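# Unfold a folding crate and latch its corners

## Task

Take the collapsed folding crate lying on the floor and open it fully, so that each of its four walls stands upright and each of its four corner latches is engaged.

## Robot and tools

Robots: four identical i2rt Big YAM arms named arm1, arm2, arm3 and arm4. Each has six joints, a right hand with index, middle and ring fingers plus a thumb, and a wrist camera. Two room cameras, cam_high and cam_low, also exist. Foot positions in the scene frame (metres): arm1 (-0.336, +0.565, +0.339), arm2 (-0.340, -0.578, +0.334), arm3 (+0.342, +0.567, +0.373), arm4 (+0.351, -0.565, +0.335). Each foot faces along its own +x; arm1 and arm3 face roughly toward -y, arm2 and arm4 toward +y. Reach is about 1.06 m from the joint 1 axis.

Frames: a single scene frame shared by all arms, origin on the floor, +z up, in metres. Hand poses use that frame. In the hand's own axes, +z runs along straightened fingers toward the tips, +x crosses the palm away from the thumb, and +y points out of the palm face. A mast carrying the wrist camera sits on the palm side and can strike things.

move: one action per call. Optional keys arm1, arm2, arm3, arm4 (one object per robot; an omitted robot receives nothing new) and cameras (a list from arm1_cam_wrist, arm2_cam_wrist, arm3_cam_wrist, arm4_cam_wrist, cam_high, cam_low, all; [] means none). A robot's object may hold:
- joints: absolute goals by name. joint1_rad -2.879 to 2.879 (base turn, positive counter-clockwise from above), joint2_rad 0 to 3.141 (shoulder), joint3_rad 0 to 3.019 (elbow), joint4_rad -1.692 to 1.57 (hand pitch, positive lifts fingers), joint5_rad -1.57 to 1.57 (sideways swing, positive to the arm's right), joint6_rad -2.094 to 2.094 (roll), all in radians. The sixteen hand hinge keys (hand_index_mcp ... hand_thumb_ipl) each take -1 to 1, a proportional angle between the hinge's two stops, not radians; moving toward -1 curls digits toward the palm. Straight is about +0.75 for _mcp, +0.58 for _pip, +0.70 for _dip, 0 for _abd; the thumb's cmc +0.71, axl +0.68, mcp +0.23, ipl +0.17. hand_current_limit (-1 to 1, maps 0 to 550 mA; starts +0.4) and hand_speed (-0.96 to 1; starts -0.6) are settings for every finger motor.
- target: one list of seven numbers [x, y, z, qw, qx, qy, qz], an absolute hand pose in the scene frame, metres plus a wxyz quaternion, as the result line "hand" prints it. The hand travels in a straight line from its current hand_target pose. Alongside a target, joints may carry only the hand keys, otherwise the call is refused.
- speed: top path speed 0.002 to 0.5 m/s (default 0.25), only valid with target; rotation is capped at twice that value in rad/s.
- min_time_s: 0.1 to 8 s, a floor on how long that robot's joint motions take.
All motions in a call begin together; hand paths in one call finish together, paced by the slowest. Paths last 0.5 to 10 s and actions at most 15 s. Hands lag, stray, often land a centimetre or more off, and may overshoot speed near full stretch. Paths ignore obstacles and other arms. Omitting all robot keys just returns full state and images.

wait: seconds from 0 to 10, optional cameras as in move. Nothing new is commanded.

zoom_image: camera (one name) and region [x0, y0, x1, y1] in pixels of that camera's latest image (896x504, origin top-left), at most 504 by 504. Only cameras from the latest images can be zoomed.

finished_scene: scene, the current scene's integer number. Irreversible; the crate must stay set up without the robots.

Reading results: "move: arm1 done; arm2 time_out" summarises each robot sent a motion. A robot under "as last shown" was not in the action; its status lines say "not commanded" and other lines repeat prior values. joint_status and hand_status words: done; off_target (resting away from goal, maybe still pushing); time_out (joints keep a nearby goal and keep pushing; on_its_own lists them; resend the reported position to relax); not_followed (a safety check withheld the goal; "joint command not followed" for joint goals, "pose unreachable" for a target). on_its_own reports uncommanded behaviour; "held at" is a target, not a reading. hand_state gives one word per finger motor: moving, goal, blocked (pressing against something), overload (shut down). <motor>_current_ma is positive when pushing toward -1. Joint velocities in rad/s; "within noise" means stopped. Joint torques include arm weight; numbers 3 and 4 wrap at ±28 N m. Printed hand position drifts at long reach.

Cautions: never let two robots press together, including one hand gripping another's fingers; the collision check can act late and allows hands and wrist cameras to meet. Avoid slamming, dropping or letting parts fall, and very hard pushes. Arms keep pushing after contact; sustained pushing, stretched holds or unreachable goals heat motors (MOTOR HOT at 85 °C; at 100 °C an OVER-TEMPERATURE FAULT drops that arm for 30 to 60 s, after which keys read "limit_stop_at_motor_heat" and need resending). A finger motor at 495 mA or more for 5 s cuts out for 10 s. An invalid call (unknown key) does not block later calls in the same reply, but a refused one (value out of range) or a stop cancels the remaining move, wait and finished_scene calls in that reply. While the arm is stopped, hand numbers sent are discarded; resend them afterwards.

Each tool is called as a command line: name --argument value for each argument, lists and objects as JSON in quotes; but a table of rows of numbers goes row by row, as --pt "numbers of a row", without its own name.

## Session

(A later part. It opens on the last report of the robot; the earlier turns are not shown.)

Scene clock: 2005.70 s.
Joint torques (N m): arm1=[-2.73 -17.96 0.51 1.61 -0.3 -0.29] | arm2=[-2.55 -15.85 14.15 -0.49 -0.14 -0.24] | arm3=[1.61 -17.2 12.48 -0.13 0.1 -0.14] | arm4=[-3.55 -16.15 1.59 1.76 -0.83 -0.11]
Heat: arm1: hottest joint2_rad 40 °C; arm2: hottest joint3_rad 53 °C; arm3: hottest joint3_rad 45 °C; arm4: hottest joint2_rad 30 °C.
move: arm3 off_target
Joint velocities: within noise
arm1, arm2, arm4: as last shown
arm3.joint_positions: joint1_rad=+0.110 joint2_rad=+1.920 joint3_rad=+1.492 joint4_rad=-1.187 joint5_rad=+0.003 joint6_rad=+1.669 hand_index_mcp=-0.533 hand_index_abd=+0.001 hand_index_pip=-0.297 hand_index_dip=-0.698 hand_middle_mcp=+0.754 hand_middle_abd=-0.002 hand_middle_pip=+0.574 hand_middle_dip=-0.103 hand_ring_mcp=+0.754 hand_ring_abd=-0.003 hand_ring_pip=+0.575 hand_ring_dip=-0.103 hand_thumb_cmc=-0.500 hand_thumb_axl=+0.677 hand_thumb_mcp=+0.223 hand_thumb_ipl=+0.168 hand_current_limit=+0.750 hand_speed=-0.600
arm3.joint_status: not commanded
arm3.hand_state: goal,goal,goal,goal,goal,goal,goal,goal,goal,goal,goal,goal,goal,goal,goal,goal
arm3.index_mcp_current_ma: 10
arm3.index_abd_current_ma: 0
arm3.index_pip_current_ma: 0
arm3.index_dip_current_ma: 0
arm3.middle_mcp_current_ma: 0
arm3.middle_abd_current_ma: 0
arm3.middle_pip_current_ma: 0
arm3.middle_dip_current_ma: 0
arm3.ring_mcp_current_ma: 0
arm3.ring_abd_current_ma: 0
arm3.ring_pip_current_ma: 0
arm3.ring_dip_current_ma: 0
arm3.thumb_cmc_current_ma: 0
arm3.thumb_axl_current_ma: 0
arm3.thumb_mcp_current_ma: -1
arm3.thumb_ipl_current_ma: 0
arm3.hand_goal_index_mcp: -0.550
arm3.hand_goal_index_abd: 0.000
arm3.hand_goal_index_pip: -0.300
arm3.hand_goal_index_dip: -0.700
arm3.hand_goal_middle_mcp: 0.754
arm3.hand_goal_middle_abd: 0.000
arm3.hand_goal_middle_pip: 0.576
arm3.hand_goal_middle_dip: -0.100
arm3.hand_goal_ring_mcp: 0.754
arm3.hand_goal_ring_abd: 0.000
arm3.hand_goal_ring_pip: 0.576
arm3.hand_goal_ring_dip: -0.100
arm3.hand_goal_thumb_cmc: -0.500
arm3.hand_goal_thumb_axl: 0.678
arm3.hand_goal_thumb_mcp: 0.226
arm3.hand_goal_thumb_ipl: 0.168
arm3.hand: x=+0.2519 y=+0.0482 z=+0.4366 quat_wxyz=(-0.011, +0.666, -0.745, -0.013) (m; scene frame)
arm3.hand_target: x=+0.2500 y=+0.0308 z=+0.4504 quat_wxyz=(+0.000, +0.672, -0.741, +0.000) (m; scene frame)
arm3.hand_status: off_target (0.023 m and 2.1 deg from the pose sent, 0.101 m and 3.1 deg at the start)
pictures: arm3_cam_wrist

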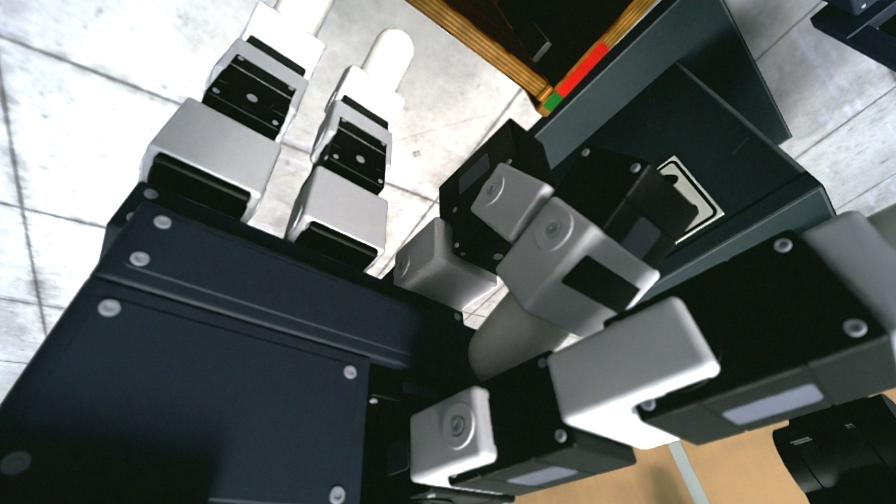

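move --arm3 '{"joints": {"hand_middle_mcp": -0.36, "hand_middle_pip": -0.62, "hand_middle_dip": -0.49, "hand_ring_mcp": -0.36, "hand_ring_pip": -0.62, "hand_ring_dip": -0.49}}'

move --arm3 '{"target": [0.27, 0.06, 0.375, 0, 0.6717, -0.7408, 0], "speed": 0.15}' --cameras '["arm3_cam_wrist"]'

zoom_image --camera "arm3_cam_wrist" --region '[440, 0, 640, 150]'

Scene clock: 2015.70 s.
Joint torques (N m): arm1=[-2.84 -17.96 0.53 1.61 -0.3 -0.29] | arm2=[-2.43 -15.85 14.16 -0.49 -0.14 -0.25] | arm3=[1.61 -17.14 12.48 -0.12 0.25 -0.12] | arm4=[-3.6 -16.15 1.61 1.69 -0.84 -0.12]
Heat: arm1: hottest joint2_rad 40 °C; arm2: hottest joint3_rad 54 °C; arm3: hottest joint3_rad 45 °C; arm4: hottest joint2_rad 31 °C.
move: arm3 off_target
Joint velocities: within noise
arm1, arm2, arm4: as last shown
arm3.joint_positions: joint1_rad=+0.110 joint2_rad=+1.920 joint3_rad=+1.492 joint4_rad=-1.187 joint5_rad=+0.002 joint6_rad=+1.669 hand_index_mcp=-0.533 hand_index_abd=+0.001 hand_index_pip=-0.297 hand_index_dip=-0.698 hand_middle_mcp=-0.342 hand_middle_abd=-0.002 hand_middle_pip=-0.616 hand_middle_dip=-0.487 hand_ring_mcp=-0.340 hand_ring_abd=-0.003 hand_ring_pip=-0.616 hand_ring_dip=-0.487 hand_thumb_cmc=-0.500 hand_thumb_axl=+0.677 hand_thumb_mcp=+0.223 hand_thumb_ipl=+0.168 hand_current_limit=+0.750 hand_speed=-0.600
arm3.joint_status: hand_ring_mcp off_target (ended at -0.340, target -0.360); the others done
arm3.hand_state: goal,goal,goal,goal,goal,goal,goal,goal,blocked,goal,goal,goal,goal,goal,goal,goal
arm3.index_mcp_current_ma: 10
arm3.index_abd_current_ma: 0
arm3.index_pip_current_ma: 0
arm3.index_dip_current_ma: 0
arm3.middle_mcp_current_ma: 11
arm3.middle_abd_current_ma: 0
arm3.middle_pip_current_ma: 1
arm3.middle_dip_current_ma: 0
arm3.ring_mcp_current_ma: 13
arm3.ring_abd_current_ma: 0
arm3.ring_pip_current_ma: 1
arm3.ring_dip_current_ma: 0
arm3.thumb_cmc_current_ma: 0
arm3.thumb_axl_current_ma: 0
arm3.thumb_mcp_current_ma: -1
arm3.thumb_ipl_current_ma: 0
arm3.hand_goal_index_mcp: -0.550
arm3.hand_goal_index_abd: 0.000
arm3.hand_goal_index_pip: -0.300
arm3.hand_goal_index_dip: -0.700
arm3.hand_goal_middle_mcp: -0.360
arm3.hand_goal_middle_abd: 0.000
arm3.hand_goal_middle_pip: -0.620
arm3.hand_goal_middle_dip: -0.490
arm3.hand_goal_ring_mcp: -0.360
arm3.hand_goal_ring_abd: 0.000
arm3.hand_goal_ring_pip: -0.620
arm3.hand_goal_ring_dip: -0.490
arm3.hand_goal_thumb_cmc: -0.500
arm3.hand_goal_thumb_axl: 0.678
arm3.hand_goal_thumb_mcp: 0.226
arm3.hand_goal_thumb_ipl: 0.168
arm3.hand: x=+0.2520 y=+0.0482 z=+0.4366 quat_wxyz=(-0.012, +0.667, -0.745, -0.013) (m; scene frame)
arm3.hand_target: x=+0.2501 y=+0.0307 z=+0.4504 quat_wxyz=(+0.000, +0.672, -0.741, +0.000) (m; scene frame)
arm3.hand_status: not commanded
pictures: none

Scene clock: 2017.03 s.
Joint torques (N m): arm1=[-2.78 -17.96 0.51 1.61 -0.29 -0.29] | arm2=[-2.49 -15.85 14.15 -0.49 -0.14 -0.25] | arm3=[2.67 -17.2 7.58 0.59 0.22 0.17] | arm4=[-3.49 -16.15 1.54 1.72 -0.82 -0.12]
Heat: arm1: hottest joint2_rad 40 °C; arm2: hottest joint3_rad 54 °C; arm3: hottest joint3_rad 45 °C; arm4: hottest joint2_rad 31 °C.
move: arm3 done
Joint velocities: within noise
arm1, arm2, arm4: as last shown
arm3.joint_positions: joint1_rad=+0.132 joint2_rad=+1.950 joint3_rad=+1.350 joint4_rad=-0.997 joint5_rad=+0.002 joint6_rad=+1.672 hand_index_mcp=-0.533 hand_index_abd=+0.001 hand_index_pip=-0.297 hand_index_dip=-0.698 hand_middle_mcp=-0.342 hand_middle_abd=-0.002 hand_middle_pip=-0.616 hand_middle_dip=-0.487 hand_ring_mcp=-0.340 hand_ring_abd=-0.003 hand_ring_pip=-0.616 hand_ring_dip=-0.487 hand_thumb_cmc=-0.500 hand_thumb_axl=+0.677 hand_thumb_mcp=+0.223 hand_thumb_ipl=+0.168 hand_current_limit=+0.750 hand_speed=-0.600
arm3.joint_status: not commanded
arm3.hand_state: goal,goal,goal,goal,goal,goal,goal,goal,goal,goal,goal,goal,goal,goal,goal,goal
arm3.index_mcp_current_ma: 10
arm3.index_abd_current_ma: 0
arm3.index_pip_current_ma: 0
arm3.index_dip_current_ma: 0
arm3.middle_mcp_current_ma: 10
arm3.middle_abd_current_ma: 0
arm3.middle_pip_current_ma: 1
arm3.middle_dip_current_ma: 0
arm3.ring_mcp_current_ma: 12
arm3.ring_abd_current_ma: 0
arm3.ring_pip_current_ma: 1
arm3.ring_dip_current_ma: 0
arm3.thumb_cmc_current_ma: 0
arm3.thumb_axl_current_ma: 0
arm3.thumb_mcp_current_ma: -1
arm3.thumb_ipl_current_ma: 0
arm3.hand_goal_index_mcp: -0.550
arm3.hand_goal_index_abd: 0.000
arm3.hand_goal_index_pip: -0.300
arm3.hand_goal_index_dip: -0.700
arm3.hand_goal_middle_mcp: -0.360
arm3.hand_goal_middle_abd: 0.000
arm3.hand_goal_middle_pip: -0.620
arm3.hand_goal_middle_dip: -0.490
arm3.hand_goal_ring_mcp: -0.360
arm3.hand_goal_ring_abd: 0.000
arm3.hand_goal_ring_pip: -0.620
arm3.hand_goal_ring_dip: -0.490
arm3.hand_goal_thumb_cmc: -0.500
arm3.hand_goal_thumb_axl: 0.678
arm3.hand_goal_thumb_mcp: 0.226
arm3.hand_goal_thumb_ipl: 0.168
arm3.hand: x=+0.2637 y=+0.0640 z=+0.3726 quat_wxyz=(-0.006, +0.674, -0.739, -0.007) (m; scene frame)
arm3.hand_target: x=+0.2699 y=+0.0600 z=+0.3750 quat_wxyz=(+0.000, +0.672, -0.741, +0.000) (m; scene frame)
arm3.hand_status: done (0.008 m and 1.0 deg from the pose sent, 0.065 m and 2.1 deg at the start)
pictures: arm3_cam_wrist

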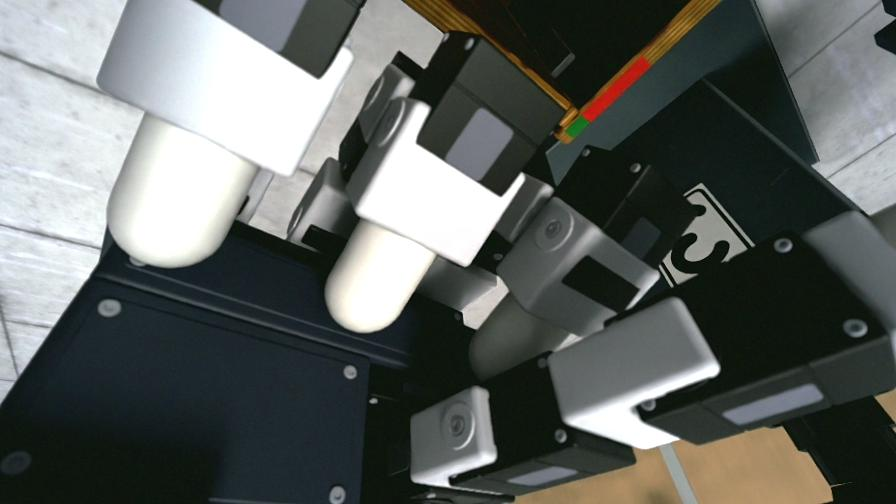

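Scaled by 2.520.

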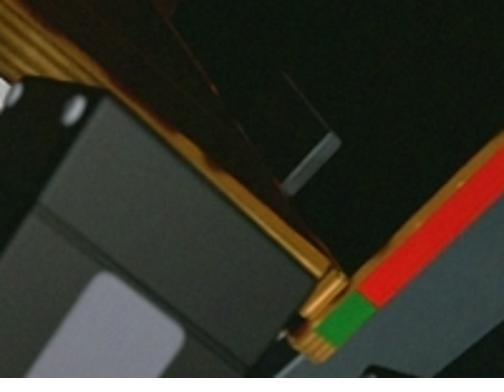

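move --arm1 '{"target": [0.020, 0.235, 0.289, 0.7063, 0.7063, -0.0345, -0.0345], "speed": 0.03}' --arm4 '{"target": [-0.016, -0.262, 0.286, 0.0345, 0.0345, 0.7063, 0.7063], "speed": 0.03}' --cameras '["cam_high", "cam_low", "arm3_cam_wrist", "arm2_cam_wrist"]'

zoom_image --camera "cam_low" --region '[560, 255, 620, 405]'

zoom_image --camera "cam_low" --region '[330, 225, 400, 435]'

zoom_image --camera "cam_high" --region '[360, 320, 400, 400]'

zoom_image --camera "cam_high" --region '[504, 320, 544, 410]'

zoom_image --camera "arm2_cam_wrist" --region '[485, 30, 550, 135]'

Scene clock: 2043.27 s.
Joint torques (N m): arm1=[-6.95 -18.08 1.7 1.4 -1.79 -0.42] | arm2=[-2.43 -15.85 14.15 -0.47 -0.14 -0.25] | arm3=[2.61 -17.2 7.68 0.57 0.21 0.16] | arm4=[-7.3 -16.56 2.29 1.42 -2.25 -0.2]
Heat: arm1: hottest joint2_rad 40 °C; arm2: hottest joint3_rad 55 °C; arm3: hottest joint3_rad 44 °C; arm4: hottest joint2_rad 31 °C.
move: arm1 off_target; arm4 off_target
Joint velocities: within noise
arm1.joint_positions: joint1_rad=+1.129 joint2_rad=+2.631 joint3_rad=+0.947 joint4_rad=+1.568 joint5_rad=+1.354 joint6_rad=+0.121 hand_index_mcp=+0.778 hand_index_abd=+0.010 hand_index_pip=+0.588 hand_index_dip=-0.039 hand_middle_mcp=+0.762 hand_middle_abd=+0.009 hand_middle_pip=+0.589 hand_middle_dip=-0.011 hand_ring_mcp=-0.358 hand_ring_abd=+0.001 hand_ring_pip=-0.620 hand_ring_dip=-0.487 hand_thumb_cmc=+0.721 hand_thumb_axl=+0.677 hand_thumb_mcp=+0.226 hand_thumb_ipl=+0.168 hand_current_limit=+0.750 hand_speed=-0.600
arm1.joint_status: not commanded
arm1.hand_state: blocked,goal,goal,goal,goal,goal,goal,blocked,goal,goal,goal,goal,goal,goal,goal,goal
arm1.index_mcp_current_ma: 12
arm1.index_abd_current_ma: 2
arm1.index_pip_current_ma: 3
arm1.index_dip_current_ma: 3
arm1.middle_mcp_current_ma: 1
arm1.middle_abd_current_ma: 1
arm1.middle_pip_current_ma: 3
arm1.middle_dip_current_ma: 27
arm1.ring_mcp_current_ma: 0
arm1.ring_abd_current_ma: 0
arm1.ring_pip_current_ma: 0
arm1.ring_dip_current_ma: 0
arm1.thumb_cmc_current_ma: 1
arm1.thumb_axl_current_ma: 0
arm1.thumb_mcp_current_ma: 0
arm1.thumb_ipl_current_ma: 0
arm1.hand_goal_index_mcp: 0.754
arm1.hand_goal_index_abd: 0.000
arm1.hand_goal_index_pip: 0.576
arm1.hand_goal_index_dip: -0.050
arm1.hand_goal_middle_mcp: 0.754
arm1.hand_goal_middle_abd: 0.000
arm1.hand_goal_middle_pip: 0.576
arm1.hand_goal_middle_dip: -0.050
arm1.hand_goal_ring_mcp: -0.360
arm1.hand_goal_ring_abd: 0.000
arm1.hand_goal_ring_pip: -0.620
arm1.hand_goal_ring_dip: -0.490
arm1.hand_goal_thumb_cmc: 0.714
arm1.hand_goal_thumb_axl: 0.678
arm1.hand_goal_thumb_mcp: 0.226
arm1.hand_goal_thumb_ipl: 0.168
arm1.hand: x=+0.0297 y=+0.2773 z=+0.2888 quat_wxyz=(+0.698, +0.716, -0.026, -0.018) (m; scene frame)
arm1.hand_target: x=+0.0175 y=+0.2386 z=+0.2898 quat_wxyz=(+0.697, +0.715, -0.038, -0.036) (m; scene frame)
arm1.hand_status: off_target (0.043 m and 2.6 deg from the pose sent, 0.045 m and 2.1 deg at the start; a joint's target at an end of its range on 42 of 43 steps)
arm2, arm3: as last shown
arm3.hand_target: x=+0.2699 y=+0.0601 z=+0.3750 quat_wxyz=(+0.000, +0.672, -0.741, +0.000) (m; scene frame)
arm4.joint_positions: joint1_rad=+1.236 joint2_rad=+2.615 joint3_rad=+0.931 joint4_rad=+1.558 joint5_rad=+1.432 joint6_rad=+0.116 hand_index_mcp=+0.796 hand_index_abd=+0.018 hand_index_pip=+0.607 hand_index_dip=-0.032 hand_middle_mcp=+0.751 hand_middle_abd=+0.036 hand_middle_pip=+0.627 hand_middle_dip=+0.053 hand_ring_mcp=-0.358 hand_ring_abd=+0.001 hand_ring_pip=-0.620 hand_ring_dip=-0.488 hand_thumb_cmc=+0.721 hand_thumb_axl=+0.677 hand_thumb_mcp=+0.224 hand_thumb_ipl=+0.168 hand_current_limit=+0.750 hand_speed=-0.600
arm4.joint_status: not commanded
arm4.hand_state: blocked,goal,blocked,goal,goal,blocked,blocked,blocked,goal,goal,goal,goal,goal,goal,goal,goal
arm4.index_mcp_current_ma: 40
arm4.index_abd_current_ma: 6
arm4.index_pip_current_ma: 20
arm4.index_dip_current_ma: 8
arm4.middle_mcp_current_ma: 0
arm4.middle_abd_current_ma: 21
arm4.middle_pip_current_ma: 52
arm4.middle_dip_current_ma: 55
arm4.ring_mcp_current_ma: 0
arm4.ring_abd_current_ma: 0
arm4.ring_pip_current_ma: 0
arm4.ring_dip_current_ma: 0
arm4.thumb_cmc_current_ma: 1
arm4.thumb_axl_current_ma: 0
arm4.thumb_mcp_current_ma: 0
arm4.thumb_ipl_current_ma: 0
arm4.hand_goal_index_mcp: 0.754
arm4.hand_goal_index_abd: 0.000
arm4.hand_goal_index_pip: 0.576
arm4.hand_goal_index_dip: -0.050
arm4.hand_goal_middle_mcp: 0.754
arm4.hand_goal_middle_abd: 0.000
arm4.hand_goal_middle_pip: 0.576
arm4.hand_goal_middle_dip: 0.000
arm4.hand_goal_ring_mcp: -0.360
arm4.hand_goal_ring_abd: 0.000
arm4.hand_goal_ring_pip: -0.620
arm4.hand_goal_ring_dip: -0.490
arm4.hand_goal_thumb_cmc: 0.714
arm4.hand_goal_thumb_axl: 0.678
arm4.hand_goal_thumb_mcp: 0.226
arm4.hand_goal_thumb_ipl: 0.168
arm4.hand: x=-0.0211 y=-0.3081 z=+0.2878 quat_wxyz=(+0.029, +0.017, +0.712, +0.701) (m; scene frame)
arm4.hand_target: x=-0.0127 y=-0.2660 z=+0.2874 quat_wxyz=(+0.036, +0.036, +0.712, +0.701) (m; scene frame)
arm4.hand_status: off_target (0.046 m and 2.3 deg from the pose sent, 0.048 m and 1.6 deg at the start; a joint's target at an end of its range on 42 of 43 steps)
pictures: arm2_cam_wrist, arm3_cam_wrist, cam_high, cam_low

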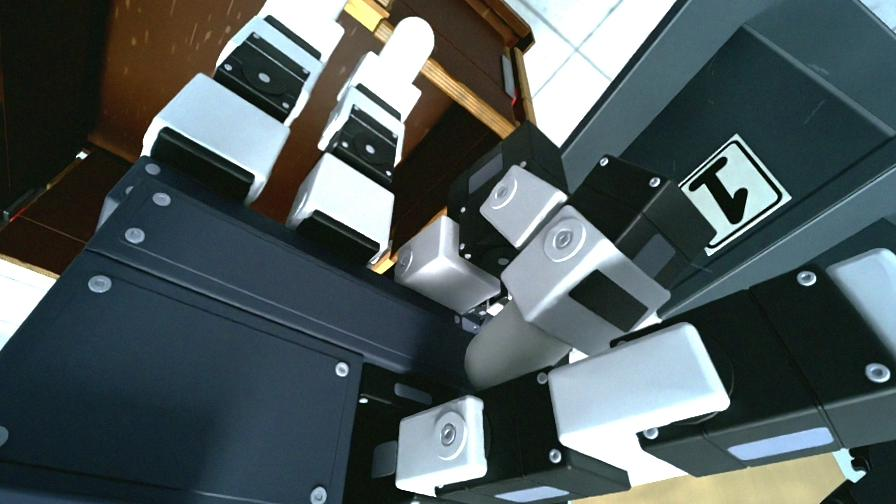

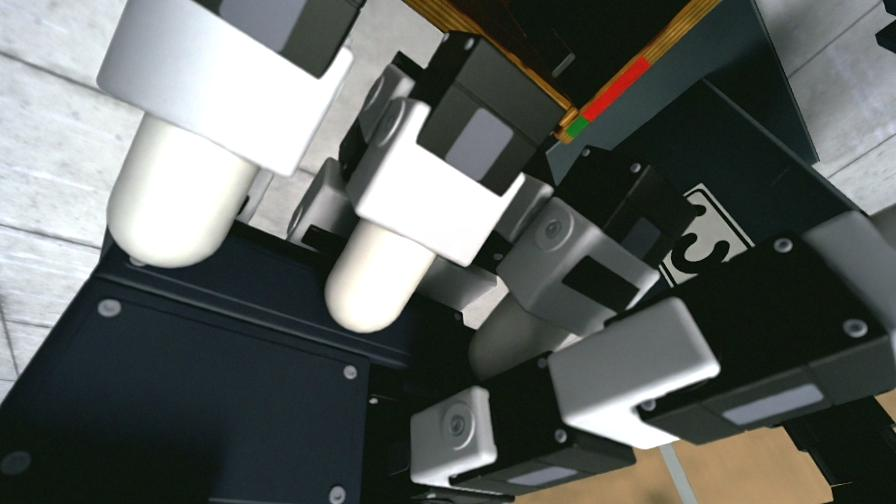

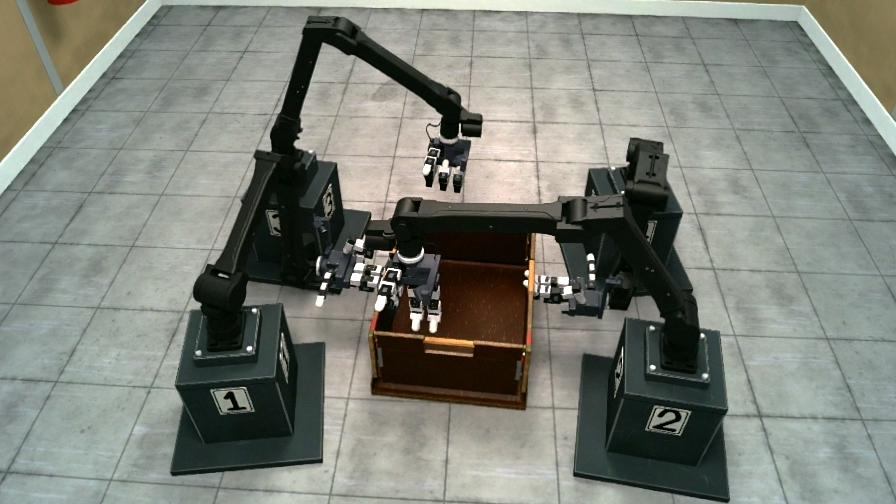

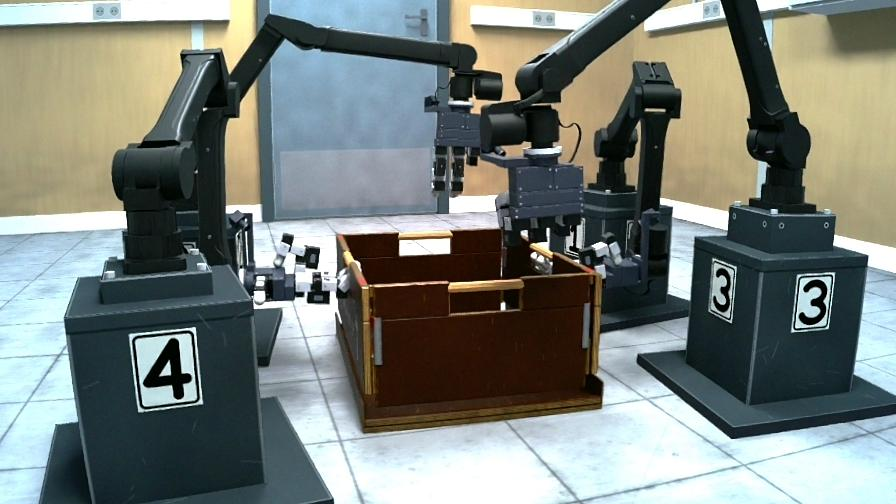

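Scaled by 3.360.

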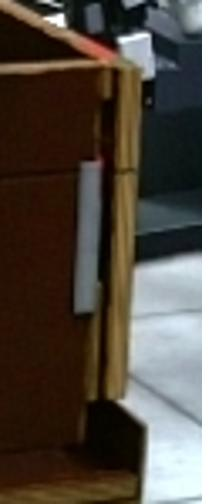

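Scaled by 2.400.

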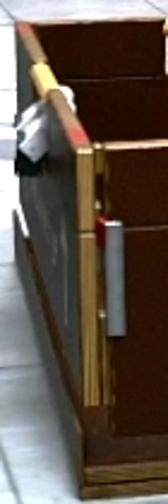

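Scaled by 6.300.

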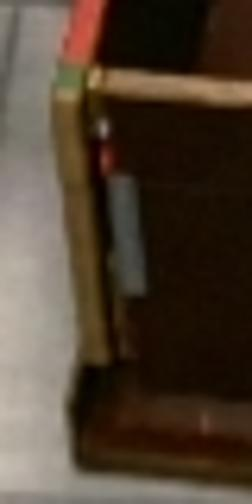

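Scaled by 5.600.

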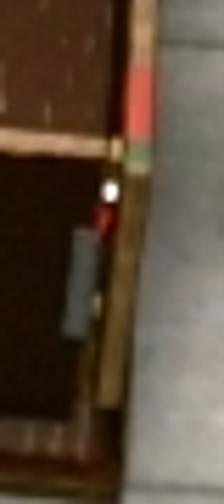

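Scaled by 4.800.

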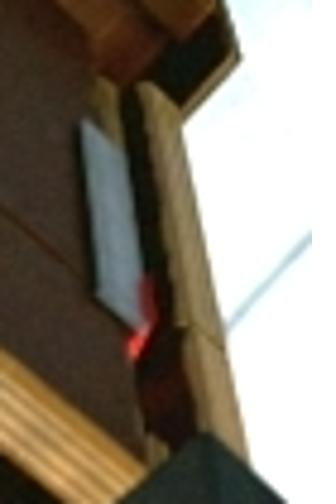

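move --arm2 '{"target": [-0.50, 0.03, 0.46, 0, 0.6717, -0.7408, 0], "speed": 0.2, "joints": {"hand_index_mcp": 0.754, "hand_index_pip": 0.576, "hand_index_dip": 0.696, "hand_middle_dip": 0.696, "hand_ring_dip": 0.696, "hand_thumb_cmc": 0.714}}'

move --arm2 '{"target": [-0.49, 0.04, 0.25, 0, 0.6717, -0.7408, 0], "speed": 0.15}' --cameras '["arm2_cam_wrist", "cam_high"]'

zoom_image --camera "arm2_cam_wrist" --region '[400, 80, 800, 400]'

Scene clock: 2066.37 s.
Joint torques (N m): arm1=[-6.95 -18.08 1.72 1.43 -1.79 -0.42] | arm2=[-2.14 -15.85 8.23 0.31 0.02 0.13] | arm3=[2.67 -17.26 7.69 0.57 0.22 0.16] | arm4=[-7.24 -16.56 2.25 1.43 -2.26 -0.2]
Heat: arm1: hottest joint2_rad 40 °C; arm2: hottest joint3_rad 55 °C; arm3: hottest joint3_rad 43 °C; arm4: hottest joint5_rad 36 °C.
move: arm2 done
Joint velocities: within noise
arm1, arm3, arm4: as last shown
arm2.joint_positions: joint1_rad=+0.279 joint2_rad=+1.921 joint3_rad=+1.683 joint4_rad=-1.338 joint5_rad=-0.004 joint6_rad=-1.357 hand_index_mcp=+0.750 hand_index_abd=-0.002 hand_index_pip=+0.574 hand_index_dip=+0.693 hand_middle_mcp=+0.754 hand_middle_abd=-0.001 hand_middle_pip=+0.578 hand_middle_dip=+0.693 hand_ring_mcp=+0.754 hand_ring_abd=+0.002 hand_ring_pip=+0.578 hand_ring_dip=+0.693 hand_thumb_cmc=+0.711 hand_thumb_axl=+0.677 hand_thumb_mcp=+0.223 hand_thumb_ipl=+0.168 hand_current_limit=+0.750 hand_speed=-0.600
arm2.joint_status: all done
arm2.hand_state: goal,goal,goal,goal,goal,goal,goal,goal,goal,goal,goal,goal,goal,goal,goal,goal
arm2.index_mcp_current_ma: -1
arm2.index_abd_current_ma: 0
arm2.index_pip_current_ma: 0
arm2.index_dip_current_ma: 0
arm2.middle_mcp_current_ma: 0
arm2.middle_abd_current_ma: 0
arm2.middle_pip_current_ma: 0
arm2.middle_dip_current_ma: 0
arm2.ring_mcp_current_ma: 0
arm2.ring_abd_current_ma: 0
arm2.ring_pip_current_ma: 0
arm2.ring_dip_current_ma: 0
arm2.thumb_cmc_current_ma: 0
arm2.thumb_axl_current_ma: 0
arm2.thumb_mcp_current_ma: -1
arm2.thumb_ipl_current_ma: 0
arm2.hand_goal_index_mcp: 0.754
arm2.hand_goal_index_abd: 0.000
arm2.hand_goal_index_pip: 0.576
arm2.hand_goal_index_dip: 0.696
arm2.hand_goal_middle_mcp: 0.754
arm2.hand_goal_middle_abd: 0.000
arm2.hand_goal_middle_pip: 0.576
arm2.hand_goal_middle_dip: 0.696
arm2.hand_goal_ring_mcp: 0.754
arm2.hand_goal_ring_abd: 0.000
arm2.hand_goal_ring_pip: 0.576
arm2.hand_goal_ring_dip: 0.696
arm2.hand_goal_thumb_cmc: 0.714
arm2.hand_goal_thumb_axl: 0.678
arm2.hand_goal_thumb_mcp: 0.226
arm2.hand_goal_thumb_ipl: 0.168
arm2.hand: x=-0.5009 y=+0.0316 z=+0.4592 quat_wxyz=(-0.002, -0.678, +0.735, -0.002) (m; scene frame)
arm2.hand_target: x=-0.4999 y=+0.0300 z=+0.4600 quat_wxyz=(+0.000, -0.672, +0.741, +0.000) (m; scene frame)
arm2.hand_status: done (0.002 m and 1.0 deg from the pose sent, 0.180 m and 1.5 deg at the start)
pictures: none

Scene clock: 2068.57 s.
Joint torques (N m): arm1=[-6.95 -18.02 1.72 1.39 -1.79 -0.42] | arm2=[-3.25 -14.68 7.41 0.38 0.02 -0.06] | arm3=[2.67 -17.2 7.69 0.57 0.22 0.16] | arm4=[-7.24 -16.56 2.24 1.46 -2.27 -0.2]
Heat: arm1: hottest joint2_rad 40 °C; arm2: hottest joint3_rad 55 °C; arm3: hottest joint3_rad 43 °C; arm4: hottest joint5_rad 36 °C.
move: arm2 off_target
Joint velocities: within noise
arm1, arm3, arm4: as last shown
arm2.joint_positions: joint1_rad=+0.271 joint2_rad=+2.157 joint3_rad=+1.503 joint4_rad=-0.902 joint5_rad=-0.004 joint6_rad=-1.357 hand_index_mcp=+0.750 hand_index_abd=-0.002 hand_index_pip=+0.574 hand_index_dip=+0.693 hand_middle_mcp=+0.754 hand_middle_abd=-0.001 hand_middle_pip=+0.578 hand_middle_dip=+0.693 hand_ring_mcp=+0.754 hand_ring_abd=+0.002 hand_ring_pip=+0.578 hand_ring_dip=+0.693 hand_thumb_cmc=+0.711 hand_thumb_axl=+0.677 hand_thumb_mcp=+0.223 hand_thumb_ipl=+0.168 hand_current_limit=+0.750 hand_speed=-0.600
arm2.joint_status: not commanded
arm2.hand_state: goal,goal,goal,goal,goal,goal,goal,goal,goal,goal,goal,goal,goal,goal,goal,goal
arm2.index_mcp_current_ma: -1
arm2.index_abd_current_ma: 0
arm2.index_pip_current_ma: 0
arm2.index_dip_current_ma: 0
arm2.middle_mcp_current_ma: 0
arm2.middle_abd_current_ma: 0
arm2.middle_pip_current_ma: 0
arm2.middle_dip_current_ma: 0
arm2.ring_mcp_current_ma: 0
arm2.ring_abd_current_ma: 0
arm2.ring_pip_current_ma: 0
arm2.ring_dip_current_ma: 0
arm2.thumb_cmc_current_ma: 0
arm2.thumb_axl_current_ma: 0
arm2.thumb_mcp_current_ma: -1
arm2.thumb_ipl_current_ma: 0
arm2.hand_goal_index_mcp: 0.754
arm2.hand_goal_index_abd: 0.000
arm2.hand_goal_index_pip: 0.576
arm2.hand_goal_index_dip: 0.696
arm2.hand_goal_middle_mcp: 0.754
arm2.hand_goal_middle_abd: 0.000
arm2.hand_goal_middle_pip: 0.576
arm2.hand_goal_middle_dip: 0.696
arm2.hand_goal_ring_mcp: 0.754
arm2.hand_goal_ring_abd: 0.000
arm2.hand_goal_ring_pip: 0.576
arm2.hand_goal_ring_dip: 0.696
arm2.hand_goal_thumb_cmc: 0.714
arm2.hand_goal_thumb_axl: 0.678
arm2.hand_goal_thumb_mcp: 0.226
arm2.hand_goal_thumb_ipl: 0.168
arm2.hand: x=-0.4966 y=+0.0426 z=+0.2634 quat_wxyz=(+0.004, -0.675, +0.738, +0.006) (m; scene frame)
arm2.hand_target: x=-0.4900 y=+0.0396 z=+0.2502 quat_wxyz=(+0.000, -0.672, +0.741, +0.000) (m; scene frame)
arm2.hand_status: off_target (0.015 m and 1.0 deg from the pose sent, 0.210 m and 1.0 deg at the start)
pictures: arm2_cam_wrist, cam_high

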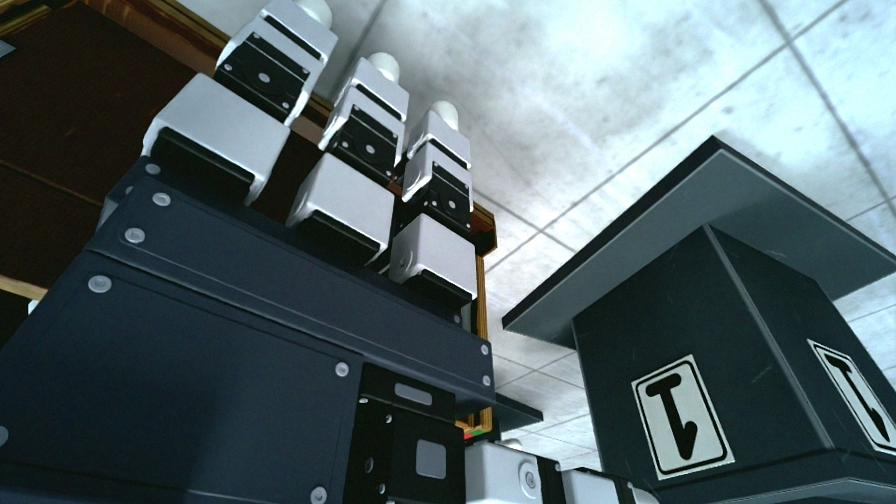

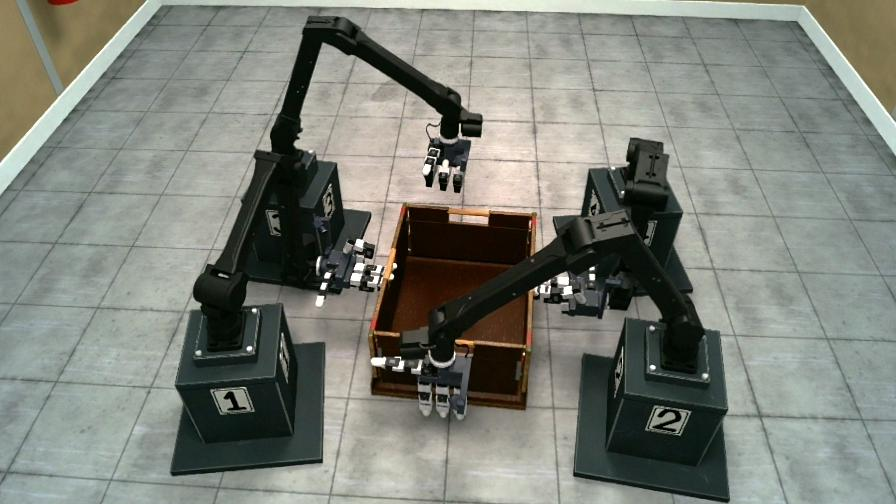

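Scaled by 1.260.

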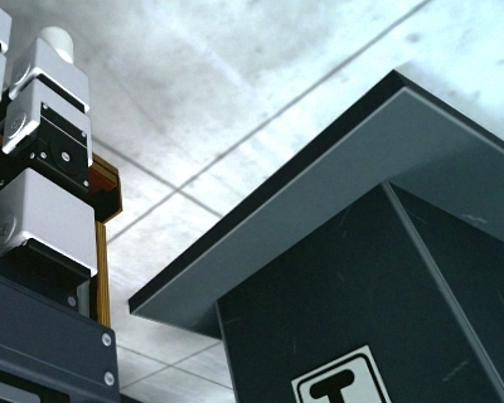

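move --arm2 '{"target": [-0.48, -0.05, 0.28, 0, 0.6717, -0.7408, 0], "speed": 0.15}' --cameras '["arm2_cam_wrist"]'

zoom_image --camera "arm2_cam_wrist" --region '[460, 100, 700, 380]'

Scene clock: 2072.73 s.
Joint torques (N m): arm1=[-6.89 -18.02 1.72 1.44 -1.79 -0.42] | arm2=[-3.14 -13.68 6.19 0.36 0.02 -0.06] | arm3=[2.67 -17.2 7.71 0.57 0.22 0.16] | arm4=[-7.24 -16.44 2.19 1.4 -2.27 -0.2]
Heat: arm1: hottest joint2_rad 40 °C; arm2: hottest joint3_rad 54 °C; arm3: hottest joint3_rad 43 °C; arm4: hottest joint5_rad 37 °C.
move: arm2 done
Joint velocities: within noise
arm1, arm3, arm4: as last shown
arm2.joint_positions: joint1_rad=+0.271 joint2_rad=+1.954 joint3_rad=+1.198 joint4_rad=-0.818 joint5_rad=-0.004 joint6_rad=-1.357 hand_index_mcp=+0.750 hand_index_abd=-0.002 hand_index_pip=+0.574 hand_index_dip=+0.693 hand_middle_mcp=+0.754 hand_middle_abd=-0.001 hand_middle_pip=+0.578 hand_middle_dip=+0.693 hand_ring_mcp=+0.754 hand_ring_abd=+0.002 hand_ring_pip=+0.578 hand_ring_dip=+0.693 hand_thumb_cmc=+0.711 hand_thumb_axl=+0.677 hand_thumb_mcp=+0.223 hand_thumb_ipl=+0.168 hand_current_limit=+0.750 hand_speed=-0.600
arm2.joint_status: not commanded
arm2.hand_state: goal,goal,goal,goal,goal,goal,goal,goal,goal,goal,goal,goal,goal,goal,goal,goal
arm2.index_mcp_current_ma: -1
arm2.index_abd_current_ma: 0
arm2.index_pip_current_ma: 0
arm2.index_dip_current_ma: 0
arm2.middle_mcp_current_ma: 0
arm2.middle_abd_current_ma: 0
arm2.middle_pip_current_ma: 0
arm2.middle_dip_current_ma: 0
arm2.ring_mcp_current_ma: 0
arm2.ring_abd_current_ma: 0
arm2.ring_pip_current_ma: 0
arm2.ring_dip_current_ma: 0
arm2.thumb_cmc_current_ma: 0
arm2.thumb_axl_current_ma: 0
arm2.thumb_mcp_current_ma: -1
arm2.thumb_ipl_current_ma: 0
arm2.hand_goal_index_mcp: 0.754
arm2.hand_goal_index_abd: 0.000
arm2.hand_goal_index_pip: 0.576
arm2.hand_goal_index_dip: 0.696
arm2.hand_goal_middle_mcp: 0.754
arm2.hand_goal_middle_abd: 0.000
arm2.hand_goal_middle_pip: 0.576
arm2.hand_goal_middle_dip: 0.696
arm2.hand_goal_ring_mcp: 0.754
arm2.hand_goal_ring_abd: 0.000
arm2.hand_goal_ring_pip: 0.576
arm2.hand_goal_ring_dip: 0.696
arm2.hand_goal_thumb_cmc: 0.714
arm2.hand_goal_thumb_axl: 0.678
arm2.hand_goal_thumb_mcp: 0.226
arm2.hand_goal_thumb_ipl: 0.168
arm2.hand: x=-0.4853 y=-0.0481 z=+0.2805 quat_wxyz=(-0.001, -0.675, +0.738, -0.001) (m; scene frame)
arm2.hand_target: x=-0.4801 y=-0.0500 z=+0.2801 quat_wxyz=(+0.000, -0.672, +0.741, +0.000) (m; scene frame)
arm2.hand_status: done (0.006 m and 0.5 deg from the pose sent, 0.096 m and 1.0 deg at the start)
pictures: arm2_cam_wrist

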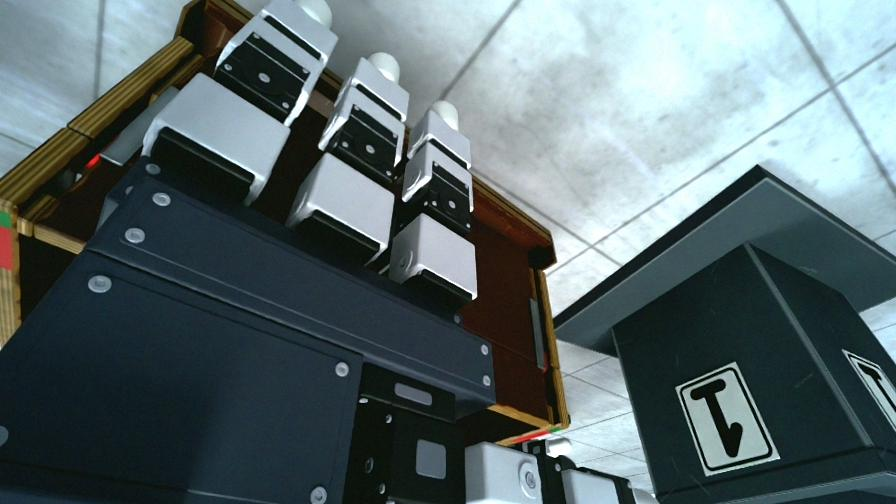

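Scaled by 1.800.

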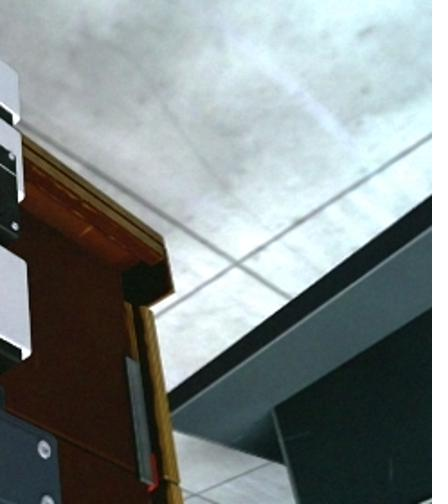

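zoom_image --camera "arm2_cam_wrist" --region '[500, 260, 580, 440]'

zoom_image --camera "arm2_cam_wrist" --region '[0, 50, 200, 260]'

Scaled by 2.800.

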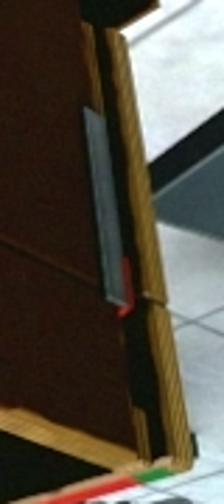

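Scaled by 2.400.

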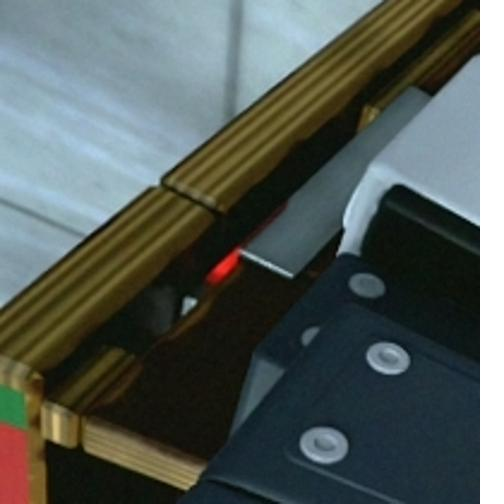

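zoom_image --camera "arm2_cam_wrist" --region '[40, 120, 140, 220]'

zoom_image --camera "arm2_cam_wrist" --region '[515, 330, 575, 440]'

Scaled by 5.040.

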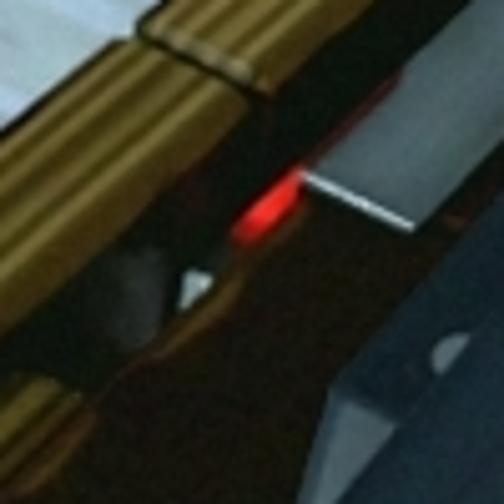

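Scaled by 4.582.

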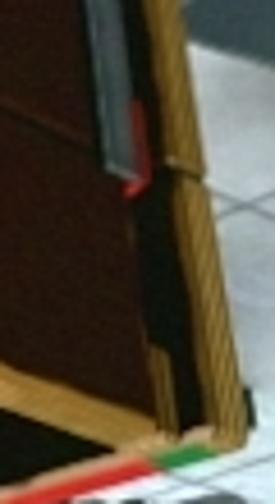

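move --arm1 '{"target": [0.020, 0.290, 0.289, 0.7063, 0.7063, -0.0345, -0.0345], "speed": 0.04}' --arm4 '{"target": [-0.016, -0.318, 0.286, 0.0345, 0.0345, 0.7063, 0.7063], "speed": 0.04}' --cameras '["arm2_cam_wrist"]'

zoom_image --camera "arm2_cam_wrist" --region '[0, 50, 200, 260]'

zoom_image --camera "arm2_cam_wrist" --region '[500, 260, 580, 440]'

Scene clock: 2088.37 s.
Joint torques (N m): arm1=[1.49 -17.96 -0.65 1.35 0.98 -0.03] | arm2=[-3.14 -13.74 6.17 0.36 0.02 -0.06] | arm3=[2.73 -17.2 7.68 0.57 0.21 0.16] | arm4=[0.5 -16.38 0.42 1.39 0.67 0.05]
Heat: arm1: hottest joint2_rad 40 °C; arm2: hottest joint3_rad 50 °C; arm3: hottest joint3_rad 42 °C; arm4: hottest joint5_rad 38 °C.
move: arm1 done; arm4 done
Joint velocities: within noise
arm1.joint_positions: joint1_rad=+1.140 joint2_rad=+2.631 joint3_rad=+0.942 joint4_rad=+1.569 joint5_rad=+1.394 joint6_rad=+0.123 hand_index_mcp=+0.785 hand_index_abd=-0.012 hand_index_pip=+0.593 hand_index_dip=-0.038 hand_middle_mcp=+0.778 hand_middle_abd=-0.023 hand_middle_pip=+0.589 hand_middle_dip=-0.030 hand_ring_mcp=-0.358 hand_ring_abd=+0.001 hand_ring_pip=-0.620 hand_ring_dip=-0.487 hand_thumb_cmc=+0.721 hand_thumb_axl=+0.677 hand_thumb_mcp=+0.226 hand_thumb_ipl=+0.168 hand_current_limit=+0.750 hand_speed=-0.600
arm1.joint_status: not commanded
arm1.hand_state: blocked,goal,goal,goal,blocked,blocked,goal,goal,goal,goal,goal,goal,goal,goal,goal,goal
arm1.index_mcp_current_ma: 20
arm1.index_abd_current_ma: -2
arm1.index_pip_current_ma: 6
arm1.index_dip_current_ma: 3
arm1.middle_mcp_current_ma: 12
arm1.middle_abd_current_ma: -8
arm1.middle_pip_current_ma: 3
arm1.middle_dip_current_ma: 8
arm1.ring_mcp_current_ma: 0
arm1.ring_abd_current_ma: 0
arm1.ring_pip_current_ma: 0
arm1.ring_dip_current_ma: 0
arm1.thumb_cmc_current_ma: 1
arm1.thumb_axl_current_ma: 0
arm1.thumb_mcp_current_ma: 0
arm1.thumb_ipl_current_ma: 0
arm1.hand_goal_index_mcp: 0.754
arm1.hand_goal_index_abd: 0.000
arm1.hand_goal_index_pip: 0.576
arm1.hand_goal_index_dip: -0.050
arm1.hand_goal_middle_mcp: 0.754
arm1.hand_goal_middle_abd: 0.000
arm1.hand_goal_middle_pip: 0.576
arm1.hand_goal_middle_dip: -0.050
arm1.hand_goal_ring_mcp: -0.360
arm1.hand_goal_ring_abd: 0.000
arm1.hand_goal_ring_pip: -0.620
arm1.hand_goal_ring_dip: -0.490
arm1.hand_goal_thumb_cmc: 0.714
arm1.hand_goal_thumb_axl: 0.678
arm1.hand_goal_thumb_mcp: 0.226
arm1.hand_goal_thumb_ipl: 0.168
arm1.hand: x=+0.0246 y=+0.2837 z=+0.2894 quat_wxyz=(+0.699, +0.714, -0.036, -0.029) (m; scene frame)
arm1.hand_target: x=+0.0201 y=+0.2898 z=+0.2890 quat_wxyz=(+0.699, +0.714, -0.037, -0.035) (m; scene frame)
arm1.hand_status: done (0.008 m and 1.4 deg from the pose sent, 0.016 m and 2.6 deg at the start; a joint's target at an end of its range on 55 of 56 steps)
arm2, arm3: as last shown
arm4.joint_positions: joint1_rad=+1.246 joint2_rad=+2.617 joint3_rad=+0.934 joint4_rad=+1.558 joint5_rad=+1.474 joint6_rad=+0.120 hand_index_mcp=+0.800 hand_index_abd=-0.016 hand_index_pip=+0.608 hand_index_dip=-0.033 hand_middle_mcp=+0.771 hand_middle_abd=-0.008 hand_middle_pip=+0.613 hand_middle_dip=+0.036 hand_ring_mcp=-0.358 hand_ring_abd=+0.001 hand_ring_pip=-0.620 hand_ring_dip=-0.488 hand_thumb_cmc=+0.721 hand_thumb_axl=+0.677 hand_thumb_mcp=+0.224 hand_thumb_ipl=+0.168 hand_current_limit=+0.750 hand_speed=-0.600
arm4.joint_status: not commanded
arm4.hand_state: blocked,goal,blocked,goal,goal,goal,blocked,blocked,goal,goal,goal,goal,goal,goal,goal,goal
arm4.index_mcp_current_ma: 46
arm4.index_abd_current_ma: -5
arm4.index_pip_current_ma: 22
arm4.index_dip_current_ma: 7
arm4.middle_mcp_current_ma: 7
arm4.middle_abd_current_ma: -1
arm4.middle_pip_current_ma: 29
arm4.middle_dip_current_ma: 27
arm4.ring_mcp_current_ma: 0
arm4.ring_abd_current_ma: 0
arm4.ring_pip_current_ma: 0
arm4.ring_dip_current_ma: 0
arm4.thumb_cmc_current_ma: 1
arm4.thumb_axl_current_ma: 0
arm4.thumb_mcp_current_ma: 0
arm4.thumb_ipl_current_ma: 0
arm4.hand_goal_index_mcp: 0.754
arm4.hand_goal_index_abd: 0.000
arm4.hand_goal_index_pip: 0.576
arm4.hand_goal_index_dip: -0.050
arm4.hand_goal_middle_mcp: 0.754
arm4.hand_goal_middle_abd: 0.000
arm4.hand_goal_middle_pip: 0.576
arm4.hand_goal_middle_dip: 0.000
arm4.hand_goal_ring_mcp: -0.360
arm4.hand_goal_ring_abd: 0.000
arm4.hand_goal_ring_pip: -0.620
arm4.hand_goal_ring_dip: -0.490
arm4.hand_goal_thumb_cmc: 0.714
arm4.hand_goal_thumb_axl: 0.678
arm4.hand_goal_thumb_mcp: 0.226
arm4.hand_goal_thumb_ipl: 0.168
arm4.hand: x=-0.0165 y=-0.3135 z=+0.2877 quat_wxyz=(+0.038, +0.030, +0.710, +0.703) (m; scene frame)
arm4.hand_target: x=-0.0160 y=-0.3180 z=+0.2860 quat_wxyz=(+0.035, +0.035, +0.709, +0.704) (m; scene frame)
arm4.hand_status: done (0.005 m and 0.9 deg from the pose sent, 0.011 m and 2.3 deg at the start; a joint's target at an end of its range on 56 of 56 steps)
pictures: arm2_cam_wrist

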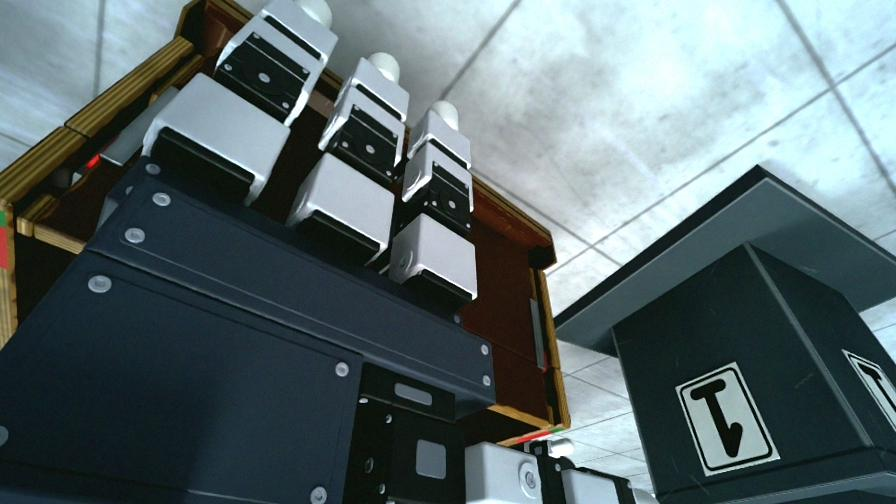

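Scaled by 2.400.

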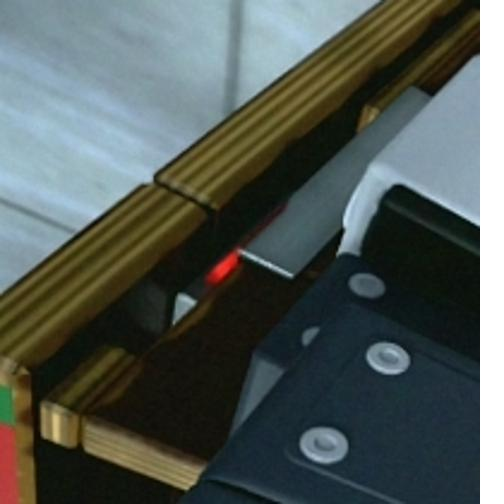

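Scaled by 2.800.

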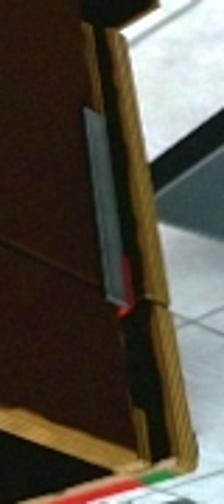

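move --arm2 '{"target": [-0.47, -0.12, 0.52, 0, 0.6717, -0.7408, 0], "speed": 0.25}'

move --arm2 '{"joints": {"joint6_rad": 1.75, "hand_middle_mcp": -0.36, "hand_middle_pip": -0.62, "hand_middle_dip": -0.49, "hand_ring_mcp": -0.36, "hand_ring_pip": -0.62, "hand_ring_dip": -0.49, "hand_index_dip": 0.17}, "min_time_s": 3}' --cameras '["cam_high", "arm2_cam_wrist"]'

Scene clock: 2133.57 s.
Joint torques (N m): arm1=[1.61 -17.96 -0.64 1.35 0.99 -0.04] | arm2=[-3.25 -9.29 13.31 -0.44 0.03 -0.12] | arm3=[2.55 -17.2 7.69 0.55 0.22 0.17] | arm4=[0.38 -16.21 0.42 1.42 0.67 0.05]
Heat: arm1: hottest joint2_rad 40 °C; arm2: hottest joint3_rad 44 °C; arm3: hottest joint3_rad 41 °C; arm4: hottest joint2_rad 31 °C.
move: arm2 off_target
Joint velocities: within noise
arm1, arm3, arm4: as last shown
arm2.joint_positions: joint1_rad=+0.265 joint2_rad=+1.478 joint3_rad=+1.217 joint4_rad=-1.352 joint5_rad=-0.004 joint6_rad=-1.357 hand_index_mcp=+0.750 hand_index_abd=-0.002 hand_index_pip=+0.574 hand_index_dip=+0.693 hand_middle_mcp=+0.754 hand_middle_abd=-0.001 hand_middle_pip=+0.578 hand_middle_dip=+0.693 hand_ring_mcp=+0.754 hand_ring_abd=+0.002 hand_ring_pip=+0.578 hand_ring_dip=+0.693 hand_thumb_cmc=+0.711 hand_thumb_axl=+0.677 hand_thumb_mcp=+0.223 hand_thumb_ipl=+0.168 hand_current_limit=+0.750 hand_speed=-0.600
arm2.joint_status: not commanded
arm2.hand_state: goal,goal,goal,goal,goal,goal,goal,goal,goal,goal,goal,goal,goal,goal,goal,goal
arm2.index_mcp_current_ma: -1
arm2.index_abd_current_ma: 0
arm2.index_pip_current_ma: 0
arm2.index_dip_current_ma: 0
arm2.middle_mcp_current_ma: 0
arm2.middle_abd_current_ma: 0
arm2.middle_pip_current_ma: 0
arm2.middle_dip_current_ma: 0
arm2.ring_mcp_current_ma: 0
arm2.ring_abd_current_ma: 0
arm2.ring_pip_current_ma: 0
arm2.ring_dip_current_ma: 0
arm2.thumb_cmc_current_ma: 0
arm2.thumb_axl_current_ma: 0
arm2.thumb_mcp_current_ma: -1
arm2.thumb_ipl_current_ma: 0
arm2.hand_goal_index_mcp: 0.754
arm2.hand_goal_index_abd: 0.000
arm2.hand_goal_index_pip: 0.576
arm2.hand_goal_index_dip: 0.696
arm2.hand_goal_middle_mcp: 0.754
arm2.hand_goal_middle_abd: 0.000
arm2.hand_goal_middle_pip: 0.576
arm2.hand_goal_middle_dip: 0.696
arm2.hand_goal_ring_mcp: 0.754
arm2.hand_goal_ring_abd: 0.000
arm2.hand_goal_ring_pip: 0.576
arm2.hand_goal_ring_dip: 0.696
arm2.hand_goal_thumb_cmc: 0.714
arm2.hand_goal_thumb_axl: 0.678
arm2.hand_goal_thumb_mcp: 0.226
arm2.hand_goal_thumb_ipl: 0.168
arm2.hand: x=-0.4725 y=-0.1375 z=+0.5004 quat_wxyz=(-0.012, -0.673, +0.740, -0.017) (m; scene frame)
arm2.hand_target: x=-0.4698 y=-0.1210 z=+0.5200 quat_wxyz=(+0.000, -0.672, +0.741, +0.000) (m; scene frame)
arm2.hand_status: off_target (0.026 m and 2.4 deg from the pose sent, 0.251 m and 0.5 deg at the start)
pictures: none

Scene clock: 2137.47 s.
Joint torques (N m): arm1=[1.55 -17.96 -0.64 1.35 0.99 -0.03] | arm2=[-3.19 -9.05 13.18 -0.62 0.27 0.08] | arm3=[2.61 -17.2 7.69 0.57 0.21 0.17] | arm4=[0.32 -16.44 0.42 1.39 0.66 0.04]
Heat: arm1: hottest joint2_rad 40 °C; arm2: hottest joint3_rad 45 °C; arm3: hottest joint3_rad 41 °C; arm4: hottest joint2_rad 31 °C.
move: arm2 done
Joint velocities: within noise
arm1, arm3, arm4: as last shown
arm2.joint_positions: joint1_rad=+0.265 joint2_rad=+1.478 joint3_rad=+1.217 joint4_rad=-1.352 joint5_rad=-0.003 joint6_rad=+1.733 hand_index_mcp=+0.750 hand_index_abd=-0.002 hand_index_pip=+0.574 hand_index_dip=+0.173 hand_middle_mcp=-0.341 hand_middle_abd=-0.001 hand_middle_pip=-0.616 hand_middle_dip=-0.487 hand_ring_mcp=-0.342 hand_ring_abd=+0.002 hand_ring_pip=-0.616 hand_ring_dip=-0.488 hand_thumb_cmc=+0.712 hand_thumb_axl=+0.677 hand_thumb_mcp=+0.223 hand_thumb_ipl=+0.168 hand_current_limit=+0.750 hand_speed=-0.600
arm2.joint_status: all done
arm2.hand_state: goal,goal,goal,goal,goal,goal,goal,goal,goal,goal,goal,goal,goal,goal,goal,goal
arm2.index_mcp_current_ma: -1
arm2.index_abd_current_ma: 0
arm2.index_pip_current_ma: 0
arm2.index_dip_current_ma: 1
arm2.middle_mcp_current_ma: 12
arm2.middle_abd_current_ma: 0
arm2.middle_pip_current_ma: 1
arm2.middle_dip_current_ma: 0
arm2.ring_mcp_current_ma: 11
arm2.ring_abd_current_ma: 0
arm2.ring_pip_current_ma: 1
arm2.ring_dip_current_ma: 0
arm2.thumb_cmc_current_ma: 0
arm2.thumb_axl_current_ma: 0
arm2.thumb_mcp_current_ma: -1
arm2.thumb_ipl_current_ma: 0
arm2.hand_goal_index_mcp: 0.754
arm2.hand_goal_index_abd: 0.000
arm2.hand_goal_index_pip: 0.576
arm2.hand_goal_index_dip: 0.170
arm2.hand_goal_middle_mcp: -0.360
arm2.hand_goal_middle_abd: 0.000
arm2.hand_goal_middle_pip: -0.620
arm2.hand_goal_middle_dip: -0.490
arm2.hand_goal_ring_mcp: -0.360
arm2.hand_goal_ring_abd: 0.000
arm2.hand_goal_ring_pip: -0.620
arm2.hand_goal_ring_dip: -0.490
arm2.hand_goal_thumb_cmc: 0.714
arm2.hand_goal_thumb_axl: 0.678
arm2.hand_goal_thumb_mcp: 0.226
arm2.hand_goal_thumb_ipl: 0.168
arm2.hand: x=-0.3057 y=-0.1945 z=+0.5035 quat_wxyz=(+0.017, +0.722, +0.691, -0.012) (m; scene frame)
arm2.hand_target: x=-0.3042 y=-0.1805 z=+0.5200 quat_wxyz=(+0.000, +0.732, +0.682, +0.000) (m; scene frame)
arm2.hand_status: not commanded
pictures: arm2_cam_wrist, cam_high

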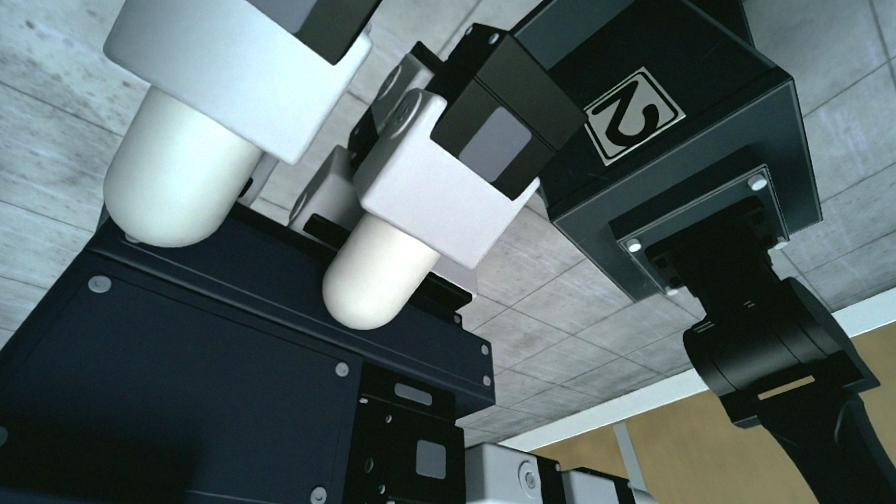

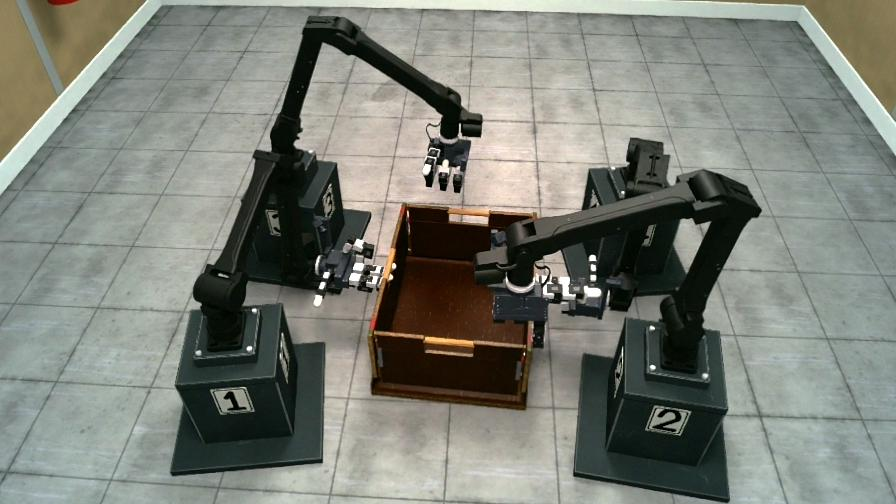

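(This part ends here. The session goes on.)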